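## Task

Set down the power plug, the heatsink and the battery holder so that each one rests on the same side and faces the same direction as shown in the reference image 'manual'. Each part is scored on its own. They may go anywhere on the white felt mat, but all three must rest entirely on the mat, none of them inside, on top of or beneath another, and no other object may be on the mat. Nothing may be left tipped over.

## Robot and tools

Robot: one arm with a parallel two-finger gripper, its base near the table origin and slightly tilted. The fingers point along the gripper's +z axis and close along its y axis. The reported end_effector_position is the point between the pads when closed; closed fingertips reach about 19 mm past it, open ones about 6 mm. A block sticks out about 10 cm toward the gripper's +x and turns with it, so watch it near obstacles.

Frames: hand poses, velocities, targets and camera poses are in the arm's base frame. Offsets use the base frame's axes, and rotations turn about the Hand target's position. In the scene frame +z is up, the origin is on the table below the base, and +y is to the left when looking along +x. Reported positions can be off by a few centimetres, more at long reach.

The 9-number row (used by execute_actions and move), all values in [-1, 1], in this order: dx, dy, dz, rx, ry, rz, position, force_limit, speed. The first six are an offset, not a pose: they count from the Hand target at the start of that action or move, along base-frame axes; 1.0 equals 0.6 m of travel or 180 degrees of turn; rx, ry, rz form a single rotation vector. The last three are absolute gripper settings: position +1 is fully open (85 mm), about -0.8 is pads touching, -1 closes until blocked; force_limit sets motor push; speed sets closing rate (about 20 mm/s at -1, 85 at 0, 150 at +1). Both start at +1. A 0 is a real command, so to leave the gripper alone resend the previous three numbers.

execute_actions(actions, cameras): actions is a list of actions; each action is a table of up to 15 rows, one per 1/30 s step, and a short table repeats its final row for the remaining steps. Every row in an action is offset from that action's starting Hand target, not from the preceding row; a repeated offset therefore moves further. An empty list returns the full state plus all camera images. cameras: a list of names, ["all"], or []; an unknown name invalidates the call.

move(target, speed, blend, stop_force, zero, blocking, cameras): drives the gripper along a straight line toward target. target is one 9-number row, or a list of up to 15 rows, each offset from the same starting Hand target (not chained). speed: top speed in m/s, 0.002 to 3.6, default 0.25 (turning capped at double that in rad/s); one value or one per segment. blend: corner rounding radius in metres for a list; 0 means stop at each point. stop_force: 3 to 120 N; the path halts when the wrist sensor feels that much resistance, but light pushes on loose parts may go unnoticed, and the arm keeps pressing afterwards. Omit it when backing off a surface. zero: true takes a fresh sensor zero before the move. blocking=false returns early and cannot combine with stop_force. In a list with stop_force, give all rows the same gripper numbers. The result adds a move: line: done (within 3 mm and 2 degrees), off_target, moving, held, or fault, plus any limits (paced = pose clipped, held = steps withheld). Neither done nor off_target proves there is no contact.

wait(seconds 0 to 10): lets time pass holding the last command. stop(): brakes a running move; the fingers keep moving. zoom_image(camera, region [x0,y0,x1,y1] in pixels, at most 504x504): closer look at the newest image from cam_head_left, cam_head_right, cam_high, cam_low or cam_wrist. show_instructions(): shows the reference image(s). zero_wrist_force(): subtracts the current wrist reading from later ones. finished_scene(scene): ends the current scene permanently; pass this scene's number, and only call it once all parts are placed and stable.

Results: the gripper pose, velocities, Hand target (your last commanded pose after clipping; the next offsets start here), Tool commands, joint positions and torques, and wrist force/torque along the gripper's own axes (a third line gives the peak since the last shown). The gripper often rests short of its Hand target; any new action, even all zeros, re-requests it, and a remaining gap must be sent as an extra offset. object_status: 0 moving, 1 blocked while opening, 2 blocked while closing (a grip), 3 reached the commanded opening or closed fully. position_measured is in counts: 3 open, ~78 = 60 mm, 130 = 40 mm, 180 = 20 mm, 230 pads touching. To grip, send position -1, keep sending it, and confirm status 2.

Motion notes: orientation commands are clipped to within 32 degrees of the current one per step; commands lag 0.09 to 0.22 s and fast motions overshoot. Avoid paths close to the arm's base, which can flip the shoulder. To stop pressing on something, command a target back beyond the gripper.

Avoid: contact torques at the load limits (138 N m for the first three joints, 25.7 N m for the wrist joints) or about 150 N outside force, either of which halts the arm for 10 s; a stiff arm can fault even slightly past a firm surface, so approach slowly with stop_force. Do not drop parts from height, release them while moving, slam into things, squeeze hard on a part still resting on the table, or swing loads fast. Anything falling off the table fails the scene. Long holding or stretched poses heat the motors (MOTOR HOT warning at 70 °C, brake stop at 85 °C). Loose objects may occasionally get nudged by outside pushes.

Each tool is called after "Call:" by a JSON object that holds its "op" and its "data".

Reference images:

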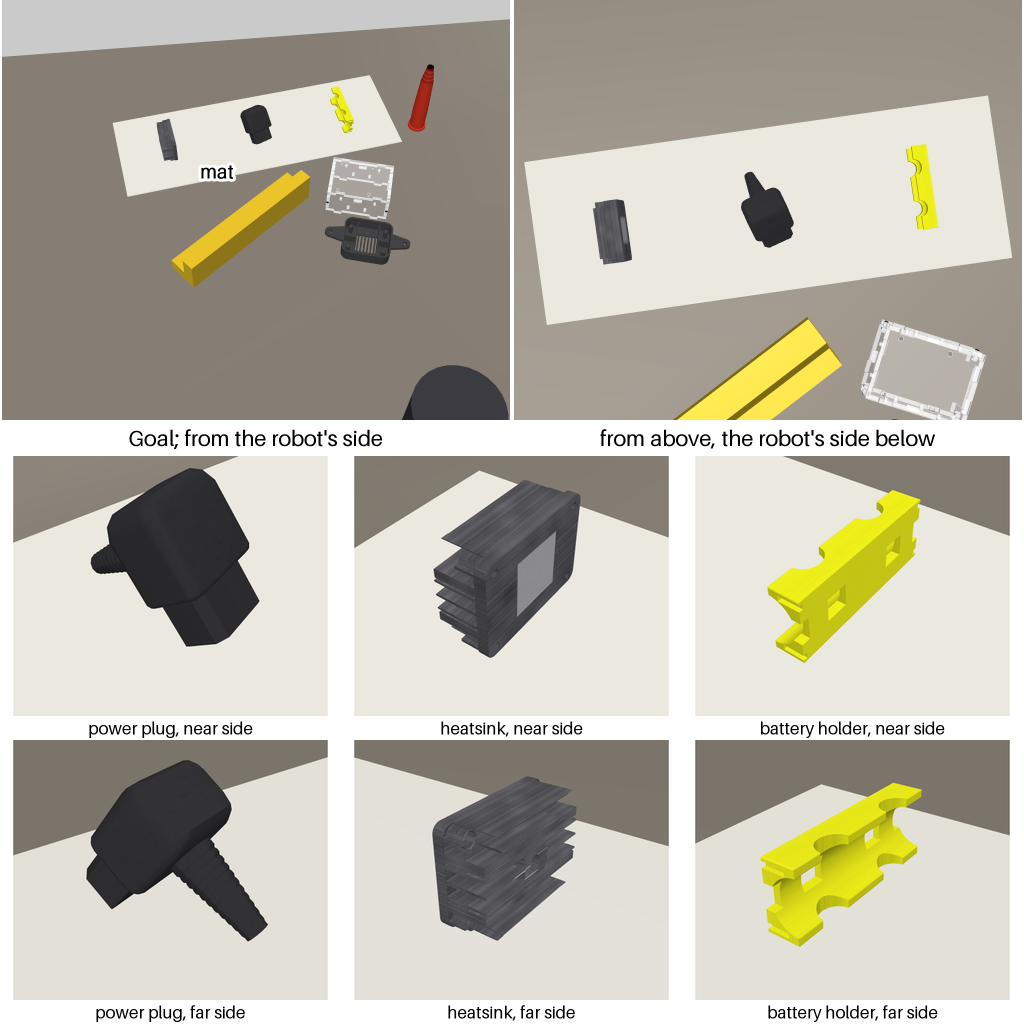

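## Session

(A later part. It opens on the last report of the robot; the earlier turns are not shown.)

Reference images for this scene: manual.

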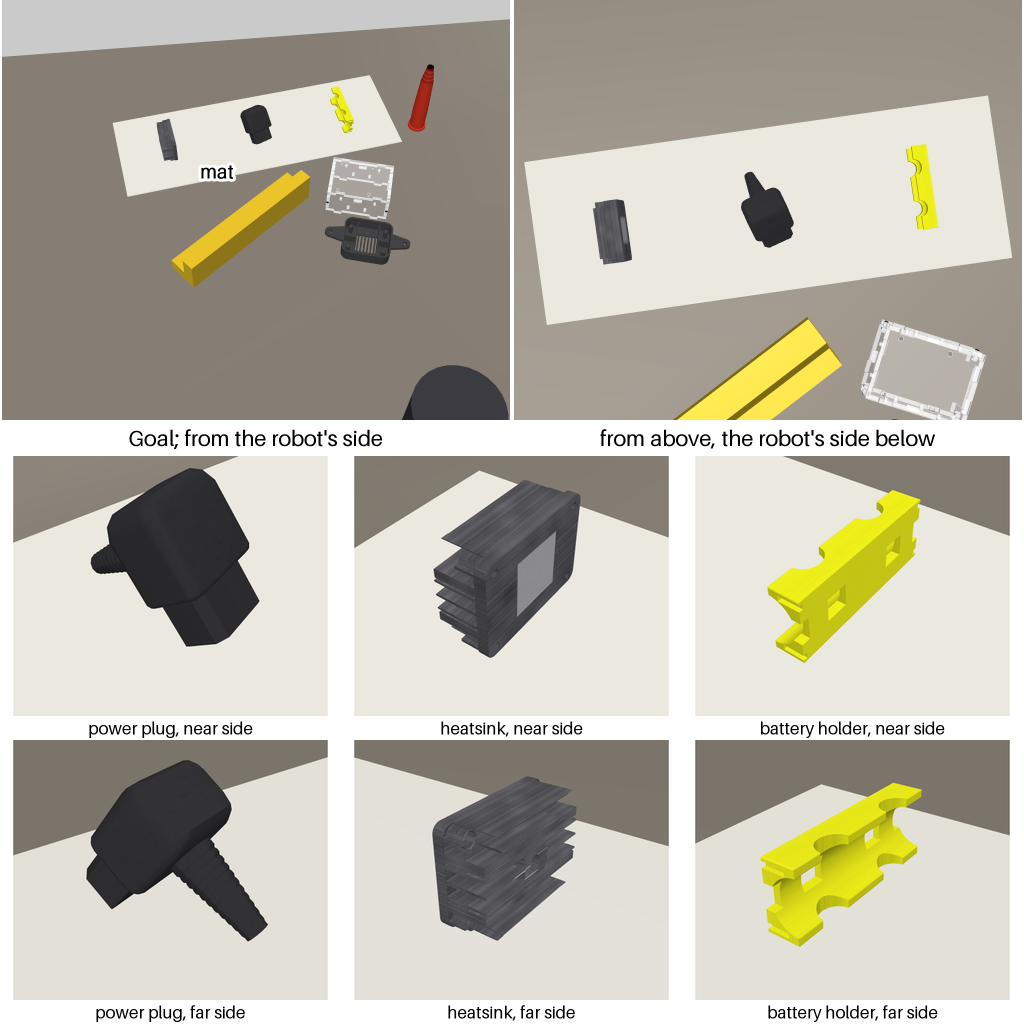

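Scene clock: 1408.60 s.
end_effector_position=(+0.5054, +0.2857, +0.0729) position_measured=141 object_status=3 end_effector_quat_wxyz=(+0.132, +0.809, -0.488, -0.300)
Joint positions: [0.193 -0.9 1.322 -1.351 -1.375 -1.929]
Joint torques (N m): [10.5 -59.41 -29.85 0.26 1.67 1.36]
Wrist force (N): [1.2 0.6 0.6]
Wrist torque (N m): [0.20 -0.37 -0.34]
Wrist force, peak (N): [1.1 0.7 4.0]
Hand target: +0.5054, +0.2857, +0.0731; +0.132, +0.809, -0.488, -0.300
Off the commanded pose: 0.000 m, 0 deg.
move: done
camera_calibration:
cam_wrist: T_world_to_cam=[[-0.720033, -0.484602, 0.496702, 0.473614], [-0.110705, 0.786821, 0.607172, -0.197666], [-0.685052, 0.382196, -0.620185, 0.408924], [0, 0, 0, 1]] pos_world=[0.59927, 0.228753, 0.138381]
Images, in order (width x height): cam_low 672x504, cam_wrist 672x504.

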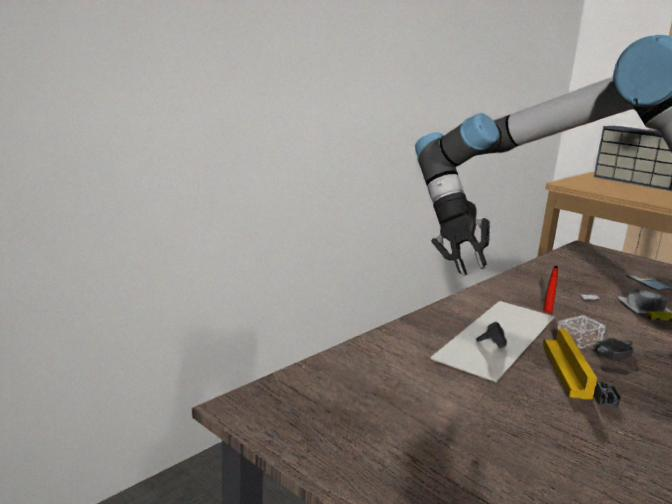

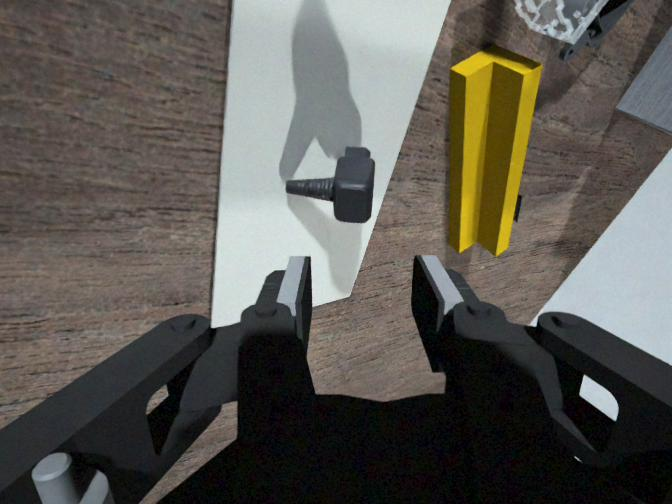

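Call:
{"op": "move", "data": {"target": [[-0.25,-0.0178,0.12,-0.0757,-0.0848,-0.1929,0.45,-0.8,-1],[-0.5673,-0.0178,0.0448,-0.1513,-0.1696,-0.3857,0.45,-0.8,-1]], "blend": [0.06,0], "speed": [0.5,0.5], "cameras": ["cam_wrist","cam_low"]}}

Scene clock: 1519.67 s.
end_effector_position=(+0.1650, +0.2751, +0.1000) position_measured=72 object_status=3 end_effector_quat_wxyz=(+0.009, -0.390, +0.921, -0.002) end_effector_velocity=(-0.001, +0.000, +0.000) end_effector_angular_velocity=(+0.001, +0.000, -0.004)
Joint positions: [0.609 -1.917 2.473 -2.143 -1.579 -0.192]
Joint velocities: [0.001 -0.001 0 0 0 0.005]
Joint torques (N m): [6.31 -8.27 -20.07 -1.61 -0.61 1.15]
Wrist force (N): [0.6 0.5 0.9]
Wrist torque (N m): [0.17 -0.43 -0.03]
Wrist force, peak (N): [2.6 2.7 1.3]
Hand target: +0.1650, +0.2750, +0.0999; +0.009, -0.390, +0.921, -0.003
Off the commanded pose: 0.000 m, 0 deg.
move: done
camera_calibration:
cam_wrist: T_world_to_cam=[[-0.715136, 0.698518, -0.0255514, -0.064023], [0.645175, 0.673706, 0.360373, -0.312423], [0.268941, 0.241231, -0.932458, 0.109147], [0, 0, 0, 1]] pos_world=[0.126428, 0.228873, 0.212728]
Images, in order (width x height): cam_low 672x504, cam_wrist 672x504.

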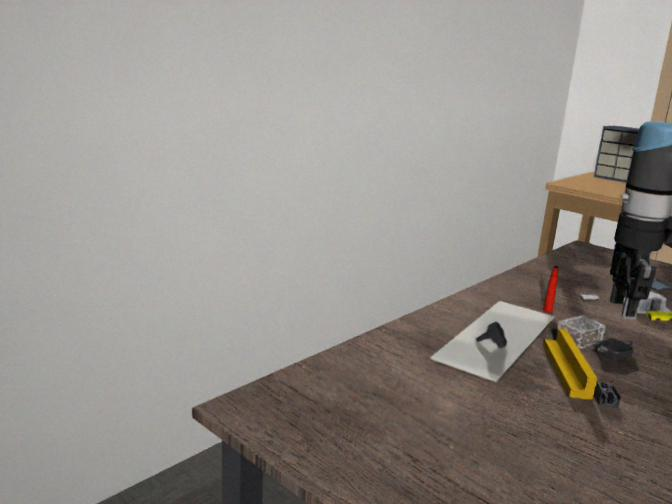

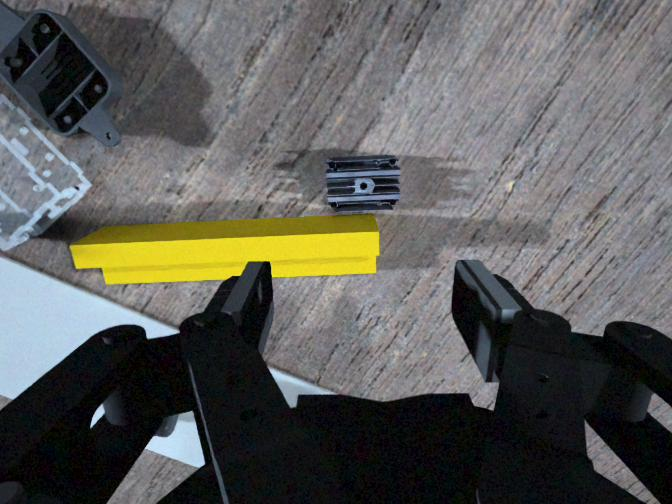

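Call:
{"op": "zoom_image", "data": {"camera": "cam_wrist", "region": [300, 130, 430, 230]}}

Scaled by 3.877 from the camera's 672x504 image, which has a finer 960x720 frame.

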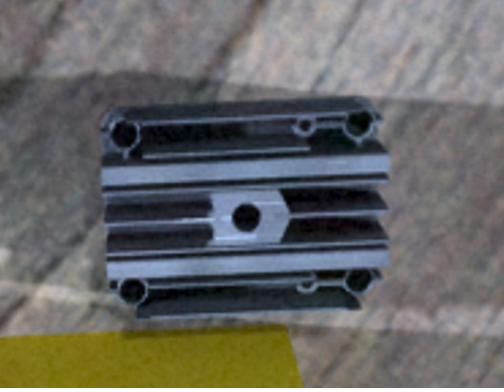

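Call:
{"op": "show_instructions", "data": {}}

Reference images for this scene: manual.

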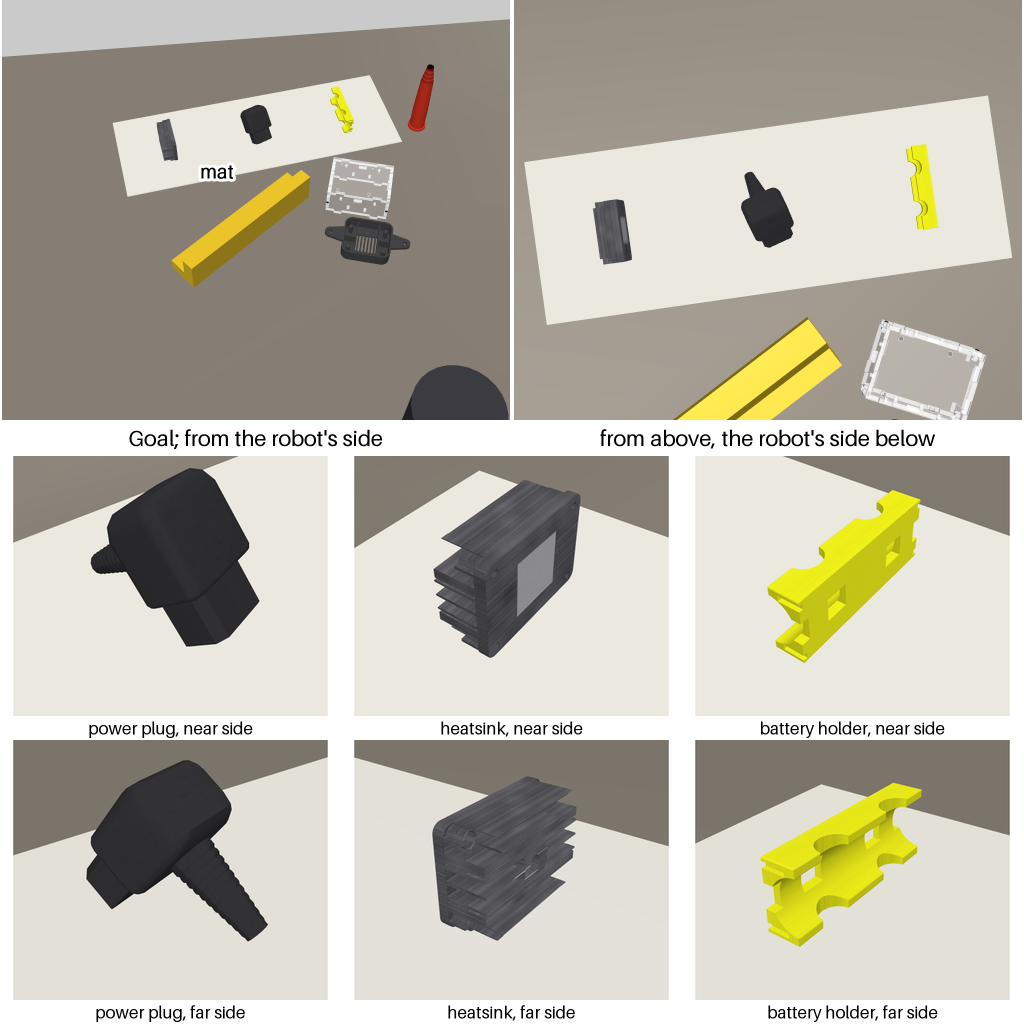

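Call:
{"op": "move", "data": {"target": [-0.0087,0.0075,-0.2,-0.0002,0,0.0117,0.45,-0.8,-1], "speed": 0.35, "cameras": ["cam_wrist"]}}

Call:
{"op": "zoom_image", "data": {"camera": "cam_wrist", "region": [220, 130, 520, 340]}}

Scene clock: 1596.10 s.
end_effector_position=(+0.1598, +0.2795, -0.0200) position_measured=72 object_status=3 end_effector_quat_wxyz=(+0.009, -0.407, +0.913, -0.003)
Joint positions: [0.632 -1.531 2.644 -2.7 -1.58 -0.206]
Joint torques (N m): [-6.72 -4.12 -8.94 -5.33 0.9 -1.58]
Wrist force (N): [0.7 0.6 0.7]
Wrist torque (N m): [0.19 -0.47 -0.16]
Wrist force, peak (N): [1.0 0.6 3.9]
Hand target: +0.1598, +0.2795, -0.0201; +0.009, -0.407, +0.913, -0.003
Off the commanded pose: 0.000 m, 0 deg.
move: done
camera_calibration:
cam_wrist: T_world_to_cam=[[-0.740356, 0.671706, -0.0261504, -0.0624464], [0.619913, 0.697279, 0.359874, -0.271293], [0.259964, 0.250224, -0.932634, -0.00340196], [0, 0, 0, 1]] pos_world=[0.12283, 0.231964, 0.0928256]
Images, in order (width x height): cam_wrist 672x504.

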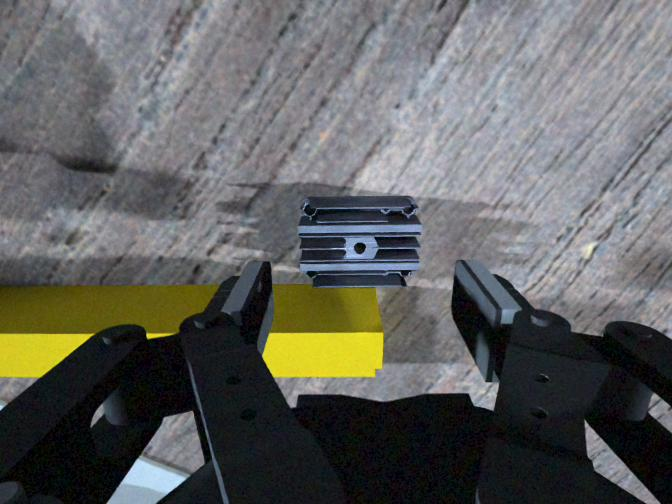

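Scaled by 1.680 from the camera's 672x504 image, which has a finer 960x720 frame.

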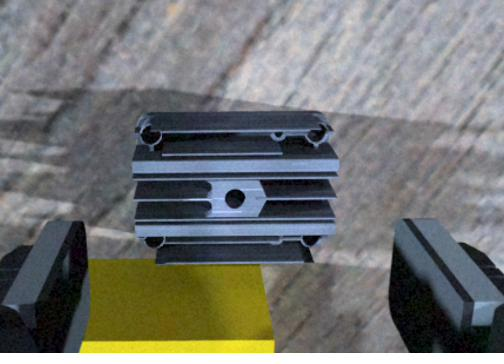

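Call:
{"op": "move", "data": {"target": [0.0008,0.0008,-0.078,0,0,0,0.45,-0.8,-1], "speed": 0.06, "stop_force": 10}}

Call:
{"op": "move", "data": {"target": [[0,0,0,0,0,0,-1,-0.8,-1],[0,0,0.02,0,0,0,-1,-0.8,-1],[0,0,0.2,0,0,0,-1,-0.8,-1]], "blend": [0,0.02,0], "speed": [0.05,0.05,0.3], "cameras": ["cam_wrist"]}}

Scene clock: 1608.70 s.
end_effector_position=(+0.1603, +0.2800, -0.0669) position_measured=72 object_status=3 end_effector_quat_wxyz=(+0.009, -0.407, +0.913, -0.003)
Joint positions: [0.633 -1.305 2.672 -2.954 -1.58 -0.205]
Joint torques (N m): [9.69 -16.11 -16.86 -4.77 -1.12 0.93]
Wrist force (N): [0.3 0.5 1.2]
Wrist torque (N m): [0.16 -0.37 -0.18]
Wrist force, peak (N): [0.7 0.4 1.9]
Hand target: +0.1603, +0.2800, -0.0669; +0.009, -0.407, +0.913, -0.003
Off the commanded pose: 0.000 m, 0 deg.
move: done

Scene clock: 1610.70 s.
end_effector_position=(+0.1603, +0.2800, +0.0531) position_measured=102 object_status=2 end_effector_quat_wxyz=(+0.009, -0.407, +0.913, -0.003)
Joint positions: [0.633 -1.796 2.55 -2.34 -1.58 -0.205]
Joint torques (N m): [3.79 -17.95 -18.32 -0.76 0.53 0.77]
Wrist force (N): [0.9 0.4 1.3]
Wrist torque (N m): [0.15 -0.51 -0.03]
Wrist force, peak (N): [10.1 0.7 -25.3]
Hand target: +0.1603, +0.2800, +0.0531; +0.009, -0.407, +0.913, -0.003
Off the commanded pose: 0.000 m, 0 deg.
move: done; blend cut to 0.006 m at target 2
camera_calibration:
cam_wrist: T_world_to_cam=[[-0.740313, 0.671755, -0.0261252, -0.0605211], [0.619965, 0.697233, 0.359875, -0.298255], [0.259963, 0.250224, -0.932635, 0.0645186], [0, 0, 0, 1]] pos_world=[0.12333, 0.232464, 0.165926]
Images, in order (width x height): cam_wrist 672x504.

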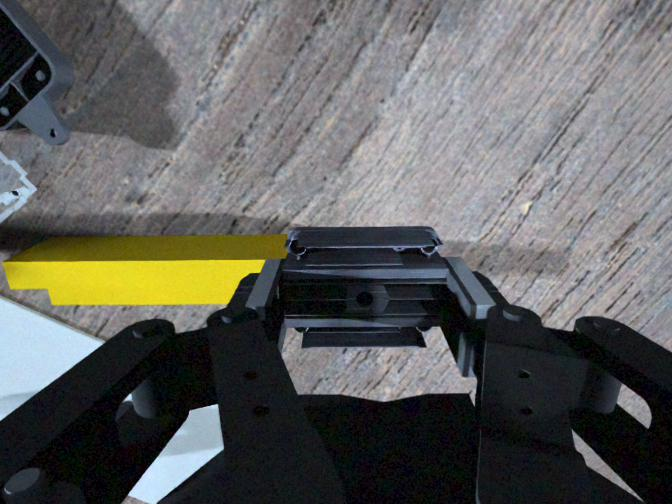

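Call:
{"op": "move", "data": {"target": [[0.2,0.1,0.0117,-0.0029,-0.0002,0.1589,-1,-0.8,-1],[0.3848,0.1605,-0.1052,-0.0057,-0.0003,0.3178,-1,-0.8,-1],[0.3848,0.1605,-0.1712,-0.0057,-0.0003,0.3178,-1,-0.8,-1]], "blend": [0.04,0.01,0], "speed": [0.5,0.4,0.12]}}

Call:
{"op": "move", "data": {"target": [0,0,-0.035,0,0,0,-1,-0.8,-1], "speed": 0.008, "stop_force": 3, "cameras": ["cam_wrist"]}}

Scene clock: 1632.07 s.
end_effector_position=(+0.3911, +0.3763, -0.0496) position_measured=102 object_status=2 end_effector_quat_wxyz=(-0.006, +0.795, -0.607, +0.006)
Joint positions: [0.521 -1.061 2.05 -2.575 -1.578 -1.315]
Joint torques (N m): [10.84 -37.99 -24.3 -2.48 -1.23 -1.31]
Wrist force (N): [1.0 1.0 1.8]
Wrist torque (N m): [0.31 -0.51 -0.27]
Wrist force, peak (N): [3.1 1.6 1.8]
Hand target: +0.3912, +0.3763, -0.0496; -0.006, +0.795, -0.607, +0.006
Off the commanded pose: 0.000 m, 0 deg.
move: done

Scene clock: 1634.13 s.
end_effector_position=(+0.3911, +0.3763, -0.0598) position_measured=102 object_status=2 end_effector_quat_wxyz=(-0.006, +0.795, -0.607, +0.006)
Joint positions: [0.521 -1.038 2.053 -2.601 -1.578 -1.315]
Joint torques (N m): [9.2 -44.55 -12.03 -0.1 -1.16 -1.53]
Wrist force (N): [1.0 -0.1 -4.0]
Wrist torque (N m): [0.25 -0.49 -0.25]
Wrist force, peak (N): [3.6 5.3 -15.1]
Hand target: +0.3912, +0.3763, -0.0597; -0.006, +0.795, -0.607, +0.006 (not the last commanded pose)
Off the commanded pose: 0.011 m, 0 deg.
move: contact
camera_calibration:
cam_wrist: T_world_to_cam=[[-0.965411, -0.258884, -0.030998, 0.480672], [-0.253461, 0.903946, 0.344441, -0.205054], [-0.0611498, 0.340384, -0.938296, -0.0335097], [0, 0, 0, 1]] pos_world=[0.410023, 0.321202, 0.0540867]
Images, in order (width x height): cam_wrist 672x504.

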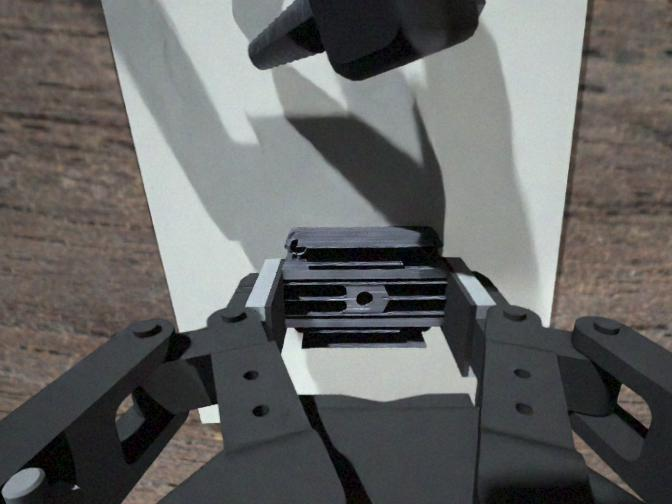

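Call:
{"op": "move", "data": {"target": [[0,0,0,0,0,0,0.45,-0.8,-1],[-0.0006,0,0.0333,0,0,0,0.45,-0.8,-1],[-0.0021,0,0.1167,0,0,0,0.45,-0.8,-1],[-0.0287,0.0988,0.0990,-0.2411,-0.0660,-0.0044,0.45,-0.8,-1]], "speed": [0.1,0.04,0.3,0.4], "blend": [0,0.005,0.03,0], "cameras": ["cam_wrist"]}}

Scene clock: 1689.47 s.
end_effector_position=(+0.3739, +0.4356, -0.0004) position_measured=72 object_status=3 end_effector_quat_wxyz=(+0.226, +0.732, -0.563, +0.310)
Joint positions: [0.89 -0.832 1.512 -1.73 -2.193 -0.768]
Joint torques (N m): [-0.24 -49.1 -19.87 0 -2.4 0.74]
Wrist force (N): [1.0 0.9 0.6]
Wrist torque (N m): [0.23 -0.38 0.11]
Wrist force, peak (N): [1.2 1.0 4.4]
Hand target: +0.3739, +0.4356, -0.0003; +0.227, +0.731, -0.563, +0.310
Off the commanded pose: 0.000 m, 0 deg.
move: done; blend cut to 0.025 m at target 3
camera_calibration:
cam_wrist: T_world_to_cam=[[-0.962495, -0.26955, -0.030744, 0.484811], [-0.232275, 0.877299, -0.419994, -0.280036], [0.140181, -0.397101, -0.907006, 0.246986], [0, 0, 0, 1]] pos_world=[0.366961, 0.474435, 0.12131]
Images, in order (width x height): cam_wrist 672x504.

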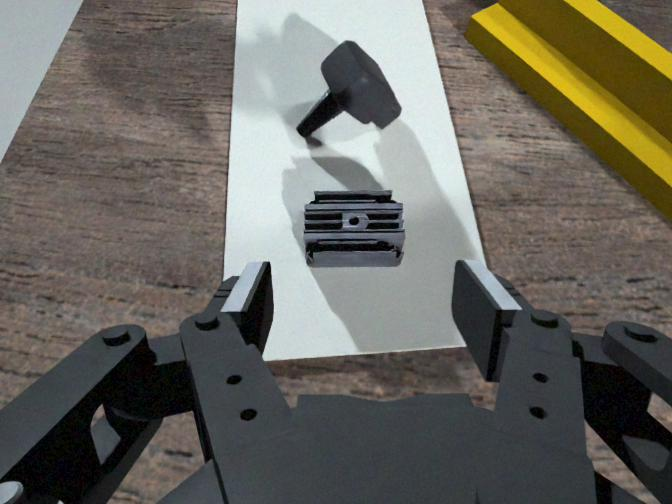

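Call:
{"op": "zoom_image", "data": {"camera": "cam_wrist", "region": [280, 170, 430, 282]}}

Call:
{"op": "show_instructions", "data": {}}

Scaled by 3.360 from the camera's 672x504 image, which has a finer 960x720 frame.

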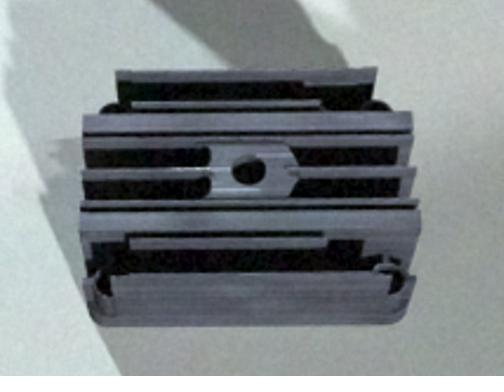

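Reference images for this scene: manual.

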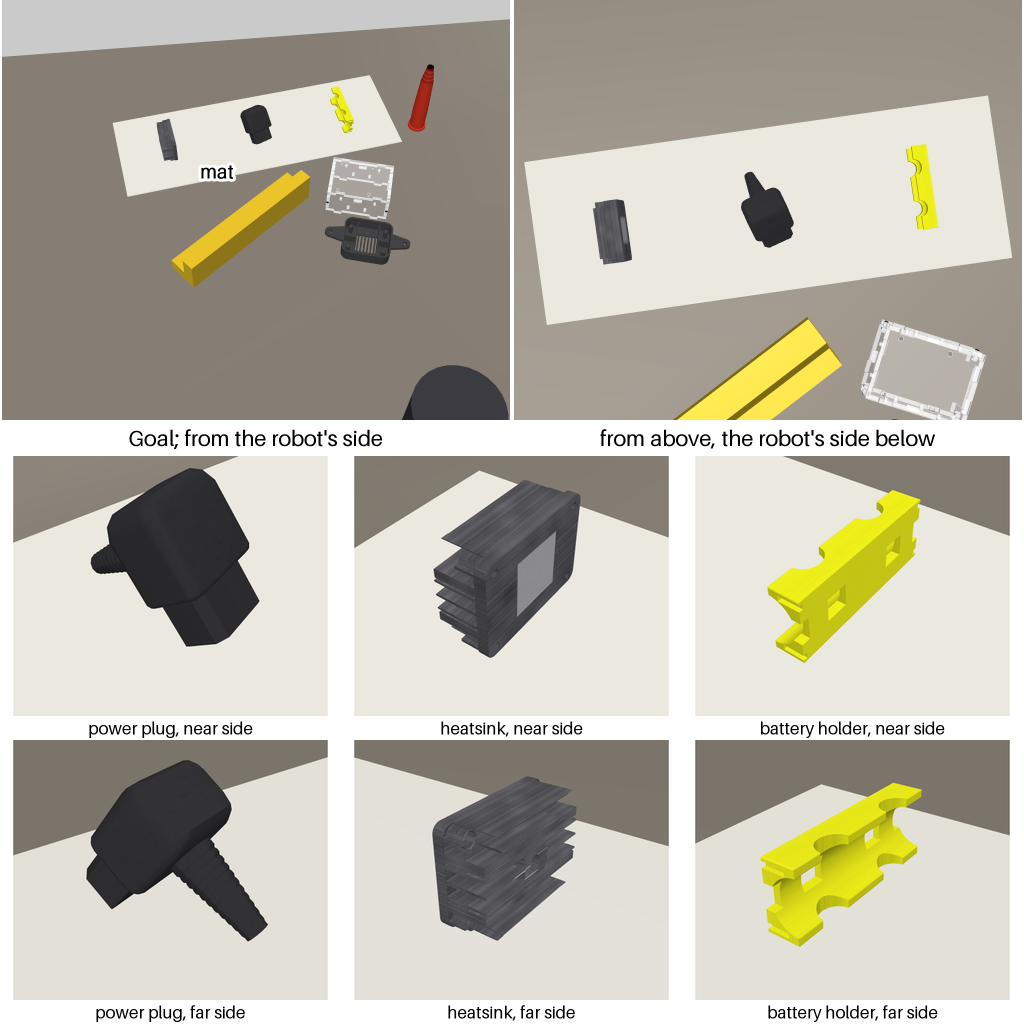

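Call:
{"op": "move", "data": {"target": [[0.0265,-0.0908,-0.0942,0,0,0,0.45,-0.8,-1],[0.0265,-0.0908,-0.0942,0,0,0,-1,-0.8,-1],[0.0246,-0.0909,0.0091,0,0,0,-1,-0.8,-1]], "speed": [0.2,0.1,0.15], "cameras": ["cam_wrist"]}}

Scene clock: 1749.23 s.
end_effector_position=(+0.3887, +0.3811, +0.0051) position_measured=103 object_status=2 end_effector_quat_wxyz=(+0.226, +0.731, -0.563, +0.310)
Joint positions: [0.819 -0.911 1.659 -1.844 -2.227 -0.846]
Joint torques (N m): [7.95 -45.29 -6.96 -3.14 -0.41 0.85]
Wrist force (N): [0.3 0.8 1.2]
Wrist torque (N m): [0.20 -0.31 -0.04]
Wrist force, peak (N): [1.0 0.8 3.7]
Hand target: +0.3887, +0.3810, +0.0051; +0.227, +0.731, -0.563, +0.310
Off the commanded pose: 0.000 m, 0 deg.
move: done
camera_calibration:
cam_wrist: T_world_to_cam=[[-0.962494, -0.269534, -0.0309334, 0.484552], [-0.232167, 0.877271, -0.420113, -0.22649], [0.140372, -0.397175, -0.906944, 0.228208], [0, 0, 0, 1]] pos_world=[0.381761, 0.419934, 0.12681]
Images, in order (width x height): cam_wrist 672x504.

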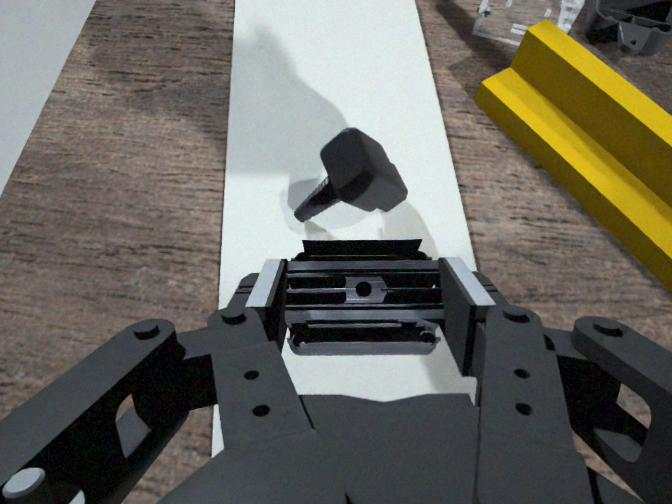

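Call:
{"op": "zoom_image", "data": {"camera": "cam_wrist", "region": [270, 225, 460, 365]}}

Call:
{"op": "move", "data": {"target": [[0,0,0,0.0997,-0.3407,-0.3522,-1,-0.8,-1],[0,0,0,0.1993,-0.6814,-0.7044,-1,-0.8,-1]], "speed": [0.6,0.6], "blend": [0.05,0], "cameras": ["cam_wrist","cam_head_right"]}}

Scaled by 2.653 from the camera's 672x504 image, which has a finer 960x720 frame.

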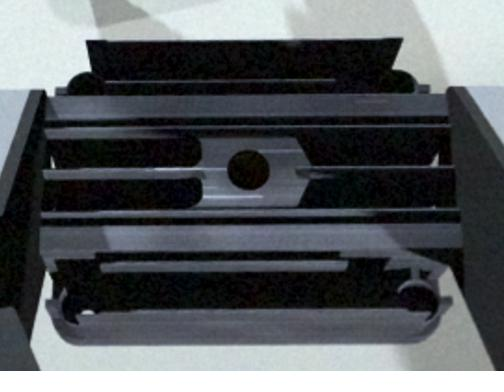

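Scene clock: 1756.47 s.
end_effector_position=(+0.3887, +0.3811, +0.0051) position_measured=103 object_status=2 end_effector_quat_wxyz=(+0.311, +0.563, +0.731, -0.227)
Joint positions: [0.819 -0.911 1.659 -1.844 -2.229 2.296]
Joint torques (N m): [9.05 -44.65 -16.51 -3.52 -1.67 0.89]
Wrist force (N): [1.0 1.0 2.2]
Wrist torque (N m): [0.22 -0.27 -0.18]
Wrist force, peak (N): [0.0 2.1 2.3]
Hand target: +0.3887, +0.3810, +0.0051; +0.311, +0.563, +0.731, -0.226
Off the commanded pose: 0.000 m, 0 deg.
move: done
camera_calibration:
cam_wrist: T_world_to_cam=[[0.967904, 0.251046, 0.0117699, -0.464445], [0.0934359, -0.402926, 0.910451, 0.127955], [0.233307, -0.880129, -0.41345, 0.373568], [0, 0, 0, 1]] pos_world=[0.350427, 0.496941, 0.0434212]
Images, in order (width x height): cam_head_right 672x504, cam_wrist 672x504.

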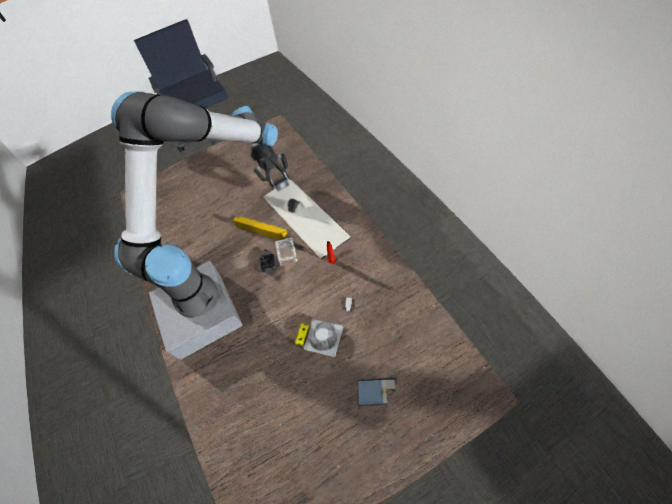

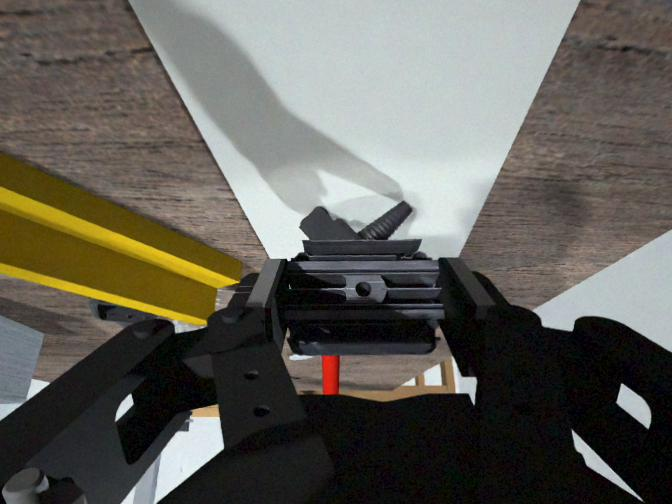

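Call:
{"op": "move", "data": {"target": [0.0016,0,-0.0883,0,0,0,-1,-0.8,-1], "speed": 0.2}}

Call:
{"op": "move", "data": {"target": [0.0006,0,-0.0333,0,0,0,-1,-0.8,-1], "speed": 0.008, "stop_force": 3, "cameras": ["cam_wrist","cam_low"]}}

Scene clock: 1768.93 s.
end_effector_position=(+0.3896, +0.3810, -0.0479) position_measured=103 object_status=2 end_effector_quat_wxyz=(+0.311, +0.563, +0.731, -0.227)
Joint positions: [0.818 -0.82 1.671 -1.948 -2.23 2.295]
Joint torques (N m): [-4.52 -52.06 -25.1 0.01 -2.31 -1.14]
Wrist force (N): [1.0 1.2 2.4]
Wrist torque (N m): [0.26 -0.25 -0.18]
Wrist force, peak (N): [2.4 1.4 3.6]
Hand target: +0.3897, +0.3810, -0.0479; +0.311, +0.563, +0.731, -0.226
Off the commanded pose: 0.000 m, 0 deg.
move: done

Scene clock: 1770.77 s.
end_effector_position=(+0.3898, +0.3810, -0.0553) position_measured=103 object_status=2 end_effector_quat_wxyz=(+0.311, +0.563, +0.731, -0.226)
Joint positions: [0.818 -0.807 1.671 -1.961 -2.23 2.295]
Joint torques (N m): [-4.03 -55.37 -4.8 0.2 0.3 -1]
Wrist force (N): [-2.0 0.4 -1.6]
Wrist torque (N m): [0.31 -0.22 -0.21]
Wrist force, peak (N): [-6.4 -0.4 -5.8]
Hand target: +0.3898, +0.3810, -0.0553; +0.311, +0.563, +0.731, -0.226 (not the last commanded pose)
Off the commanded pose: 0.013 m, 0 deg.
move: contact
camera_calibration:
cam_wrist: T_world_to_cam=[[0.967924, 0.250957, 0.0119683, -0.464759], [0.0932462, -0.403062, 0.91041, 0.182977], [0.233298, -0.880092, -0.413534, 0.348322], [0, 0, 0, 1]] pos_world=[0.351526, 0.496941, -0.0169786]
Images, in order (width x height): cam_low 672x504, cam_wrist 672x504.

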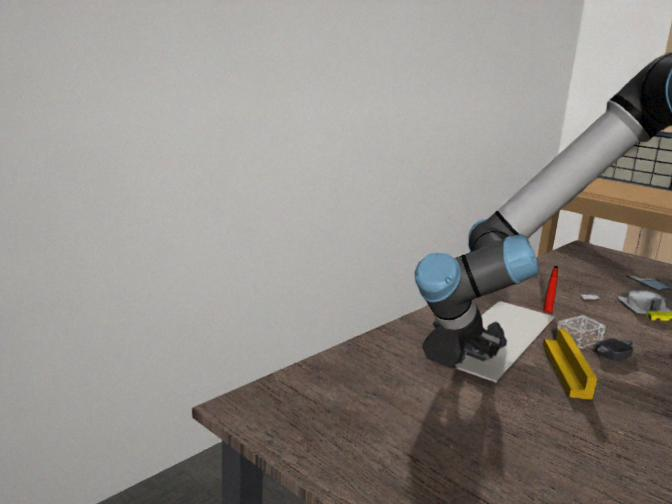

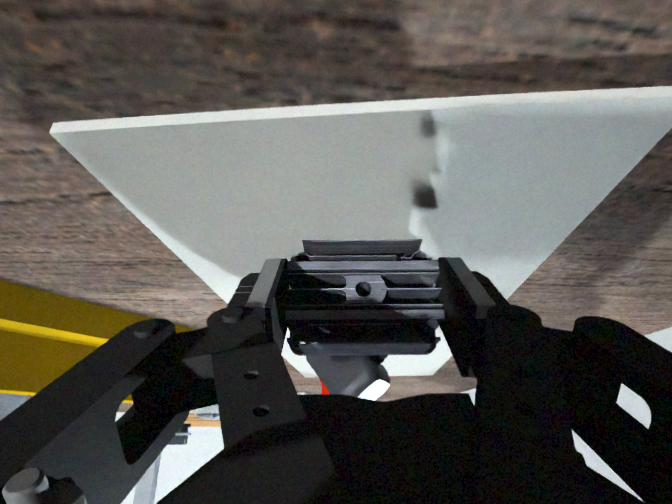

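Call:
{"op": "move", "data": {"target": [[0,0,0,0,0,0,0.45,-0.8,-1],[-0.0066,0.0227,0.0235,0,0,0,0.45,-0.8,-1],[-0.0332,0.1136,0.1174,0,0,0,0.45,-0.8,-1]], "speed": [0.1,0.04,0.3], "blend": [0,0.004,0], "cameras": ["cam_wrist","cam_head_right","cam_high"]}}

Scene clock: 1779.80 s.
end_effector_position=(+0.3699, +0.4491, +0.0150) position_measured=72 object_status=3 end_effector_quat_wxyz=(+0.311, +0.563, +0.731, -0.227)
Joint positions: [0.908 -0.835 1.465 -1.669 -2.186 2.393]
Joint torques (N m): [2.42 -56.73 -25.25 -0.12 -2.01 -0.39]
Wrist force (N): [0.4 1.2 1.4]
Wrist torque (N m): [0.30 -0.25 -0.16]
Wrist force, peak (N): [0.6 0.8 4.6]
Hand target: +0.3699, +0.4492, +0.0152; +0.311, +0.563, +0.731, -0.226
Off the commanded pose: 0.000 m, 0 deg.
move: done
camera_calibration:
cam_wrist: T_world_to_cam=[[0.967921, 0.250973, 0.0118698, -0.463335], [0.0933301, -0.403002, 0.910428, 0.148226], [0.233277, -0.880115, -0.413497, 0.442012], [0, 0, 0, 1]] pos_world=[0.331526, 0.565041, 0.0533213]
Images, in order (width x height): cam_head_right 672x504, cam_high 672x504, cam_wrist 672x504.

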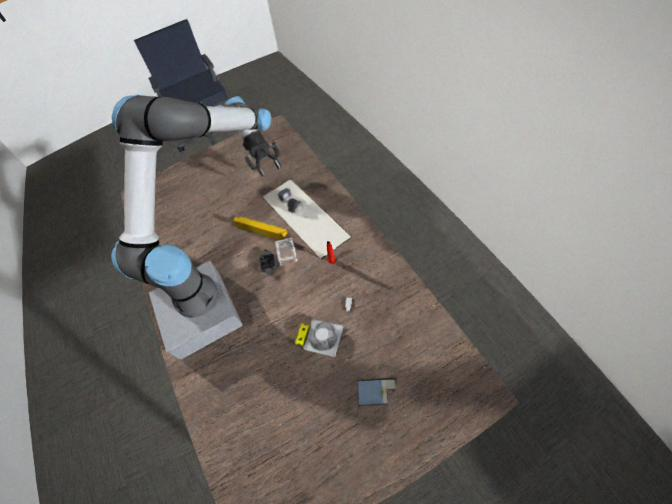

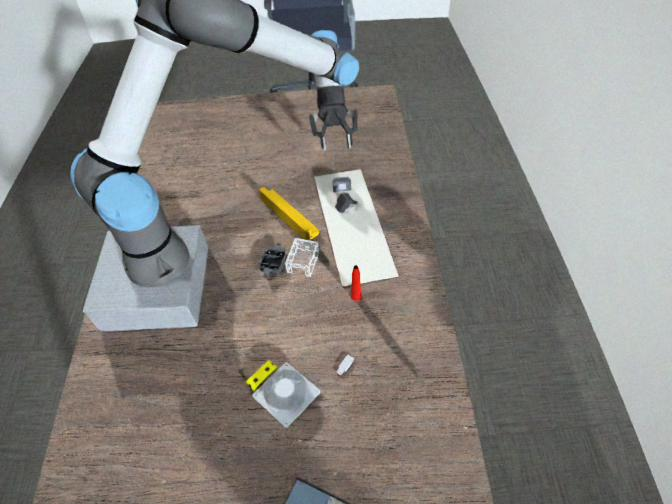

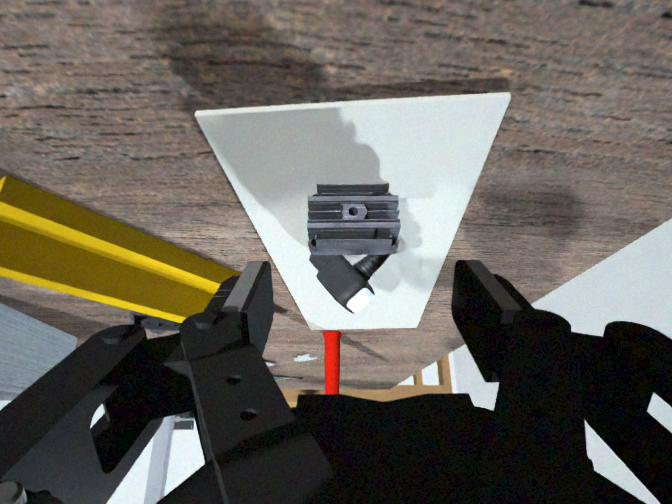

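Call:
{"op": "zoom_image", "data": {"camera": "cam_high", "region": [318, 168, 374, 210]}}

Call:
{"op": "zoom_image", "data": {"camera": "cam_head_right", "region": [262, 176, 318, 218]}}

Call:
{"op": "zoom_image", "data": {"camera": "cam_wrist", "region": [290, 170, 420, 268]}}

Scaled by 9.000 from the camera's 672x504 image, which has a finer 960x720 frame.

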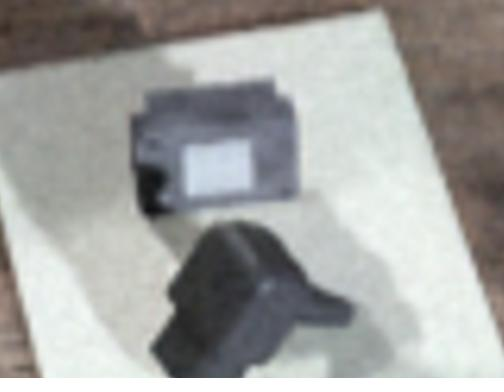

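Scaled by 9.000 from the camera's 672x504 image, which has a finer 960x720 frame.

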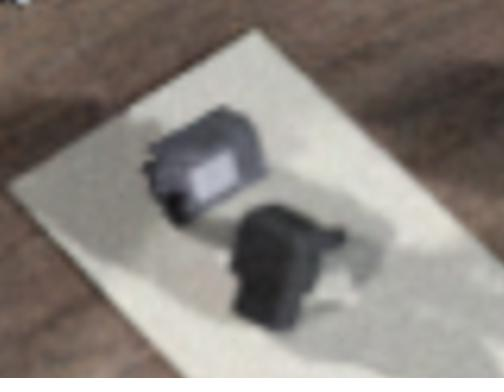

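Scaled by 3.877 from the camera's 672x504 image, which has a finer 960x720 frame.

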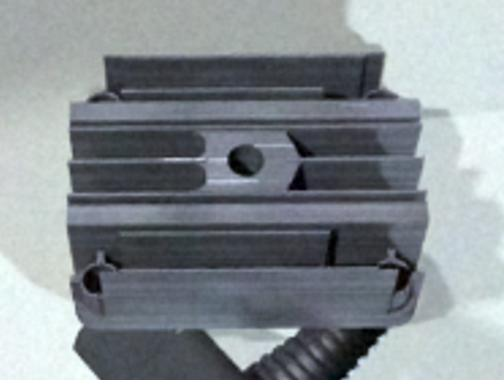

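Call:
{"op": "show_instructions", "data": {}}

Reference images for this scene: manual.

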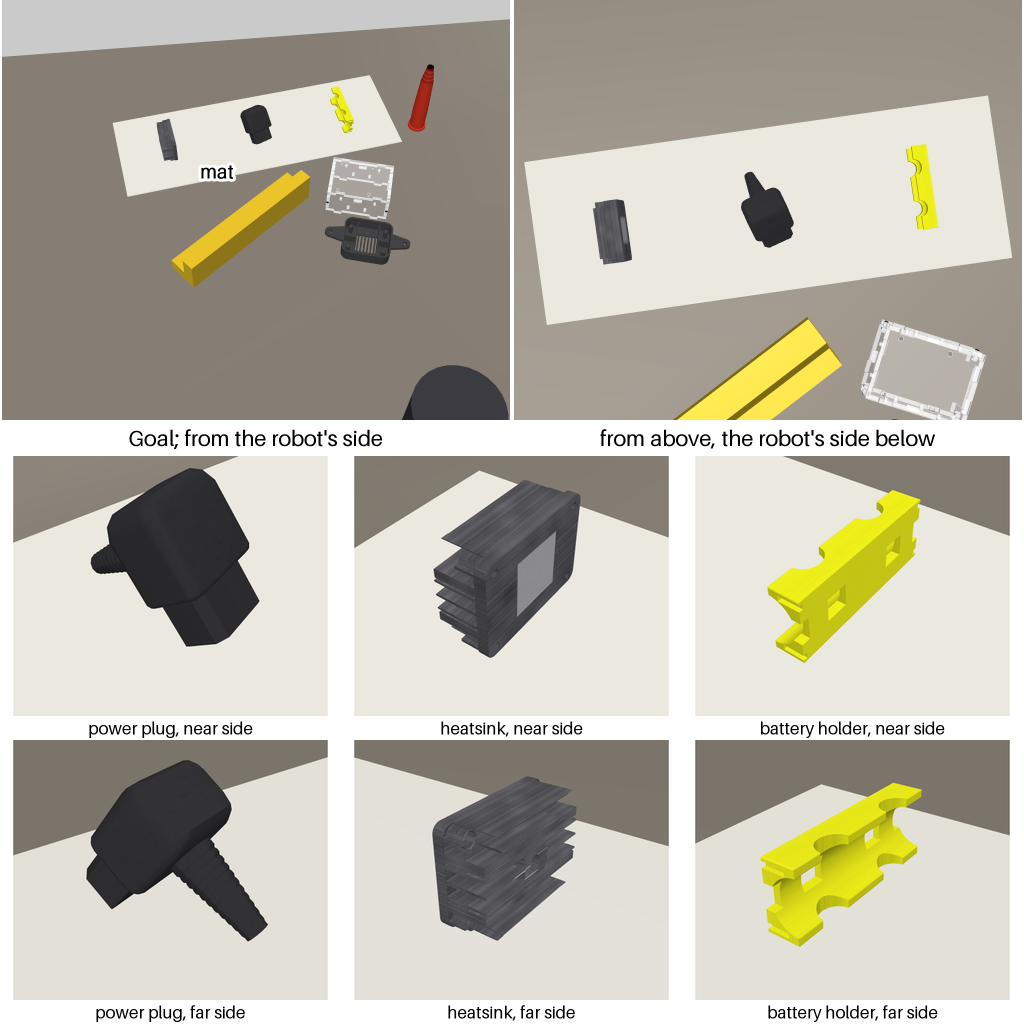

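Call:
{"op": "move", "data": {"target": [[0,-0.0833,0.2583,0.2411,0.0660,0.0044,0.9,-0.8,-1],[0.0168,-0.6153,0.2580,0.2567,-0.0883,-0.3612,0.9,-0.8,-1],[-0.0665,-0.9487,0.2413,0.1997,-0.2591,-0.7205,0.9,-0.8,-1]], "speed": [0.6,0.7,0.7], "blend": [0.05,0.08,0]}}

Call:
{"op": "move", "data": {"target": [-0.055,-0.1483,-0.2332,0,0,0,0.9,-0.8,-1], "speed": 0.5, "cameras": ["cam_wrist"]}}

Scene clock: 1889.17 s.
end_effector_position=(+0.3300, -0.1200, +0.1599) position_measured=16 object_status=3 end_effector_quat_wxyz=(-0.003, +0.956, -0.292, +0.008)
Joint positions: [-0.748 -1.913 2.298 -1.967 -1.559 2.987]
Joint torques (N m): [1.45 -15.9 -31.14 -1.48 -0.03 -0.02]
Wrist force (N): [0.9 0.8 1.0]
Wrist torque (N m): [0.22 -0.46 0.00]
Wrist force, peak (N): [3.6 1.0 2.4]
Hand target: +0.3300, -0.1200, +0.1600; -0.003, +0.956, -0.292, +0.008
Off the commanded pose: 0.000 m, 0 deg.
move: done

Scene clock: 1890.17 s.
end_effector_position=(+0.2970, -0.2090, +0.0201) position_measured=16 object_status=3 end_effector_quat_wxyz=(-0.003, +0.956, -0.292, +0.008)
Joint positions: [-1 -1.581 2.497 -2.496 -1.556 2.735]
Joint torques (N m): [-3.56 -6.35 -9.16 -5.5 -1.4 -1.29]
Wrist force (N): [0.8 0.9 0.6]
Wrist torque (N m): [0.27 -0.43 -0.16]
Wrist force, peak (N): [1.9 3.0 3.3]
Hand target: +0.2970, -0.2090, +0.0200; -0.003, +0.956, -0.292, +0.008
Off the commanded pose: 0.000 m, 0 deg.
move: done
camera_calibration:
cam_wrist: T_world_to_cam=[[-0.561886, -0.826853, -0.0244698, 0.00210216], [-0.784118, 0.522956, 0.334179, 0.350865], [-0.26352, 0.206958, -0.942192, 0.267228], [0, 0, 0, 1]] pos_world=[0.346721, -0.237054, 0.13458]
Images, in order (width x height): cam_wrist 672x504.

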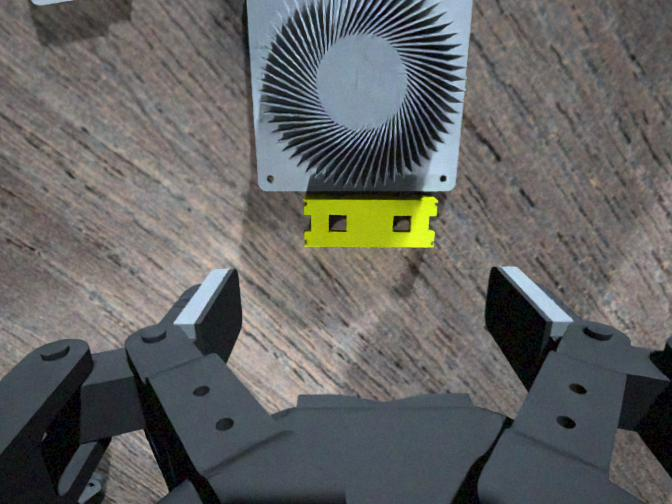

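Call:
{"op": "zoom_image", "data": {"camera": "cam_wrist", "region": [290, 170, 455, 270]}}

Scaled by 3.055 from the camera's 672x504 image, which has a finer 960x720 frame.

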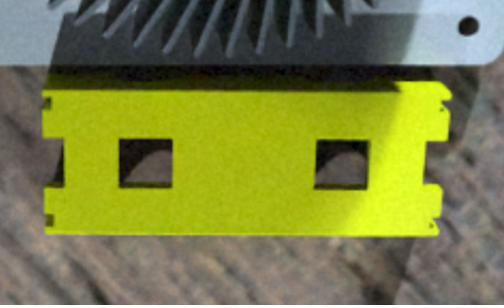

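Call:
{"op": "move", "data": {"target": [[-0.0055,-0.0115,-0.1465,0,0,0,0.9,-0.8,-1],[-0.0055,-0.0115,-0.1465,0,0,0,-1,-0.8,-1],[-0.0055,-0.0115,-0.1132,0,0,0,-1,-0.8,-1],[-0.0055,-0.0115,0.1333,0,0,0,-1,-0.8,-1]], "speed": [0.2,0.1,0.1,0.35], "blend": [0,0,0.01,0], "cameras": ["cam_wrist"]}}

Scene clock: 1956.07 s.
end_effector_position=(+0.2936, -0.2159, +0.0999) position_measured=53 object_status=2 end_effector_quat_wxyz=(-0.003, +0.956, -0.292, +0.008)
Joint positions: [-1.02 -1.777 2.38 -2.182 -1.556 2.715]
Joint torques (N m): [0.76 -19.4 -24.7 -0.95 1.31 0.72]
Wrist force (N): [0.5 0.7 0.6]
Wrist torque (N m): [0.18 -0.39 -0.01]
Wrist force, peak (N): [-4.1 -0.9 -18.6]
Hand target: +0.2937, -0.2159, +0.1000; -0.003, +0.956, -0.292, +0.008
Off the commanded pose: 0.000 m, 0 deg.
move: done
camera_calibration:
cam_wrist: T_world_to_cam=[[-0.561887, -0.826852, -0.0244716, -0.00350392], [-0.784109, 0.52295, 0.334211, 0.325207], [-0.263545, 0.206977, -0.942181, 0.342985], [0, 0, 0, 1]] pos_world=[0.343421, -0.243954, 0.21438]
Images, in order (width x height): cam_wrist 672x504.

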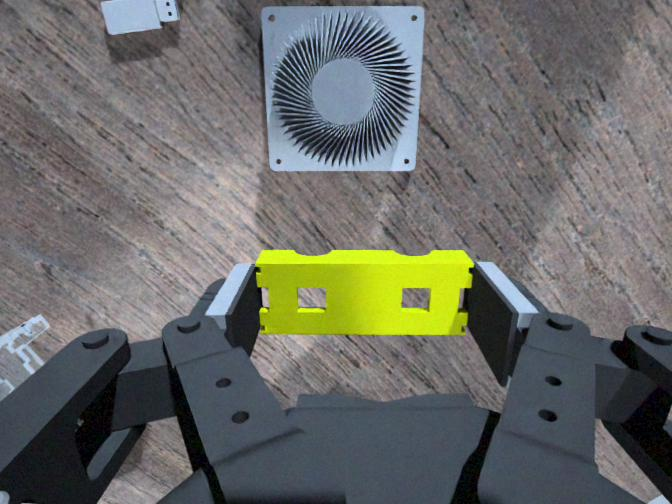

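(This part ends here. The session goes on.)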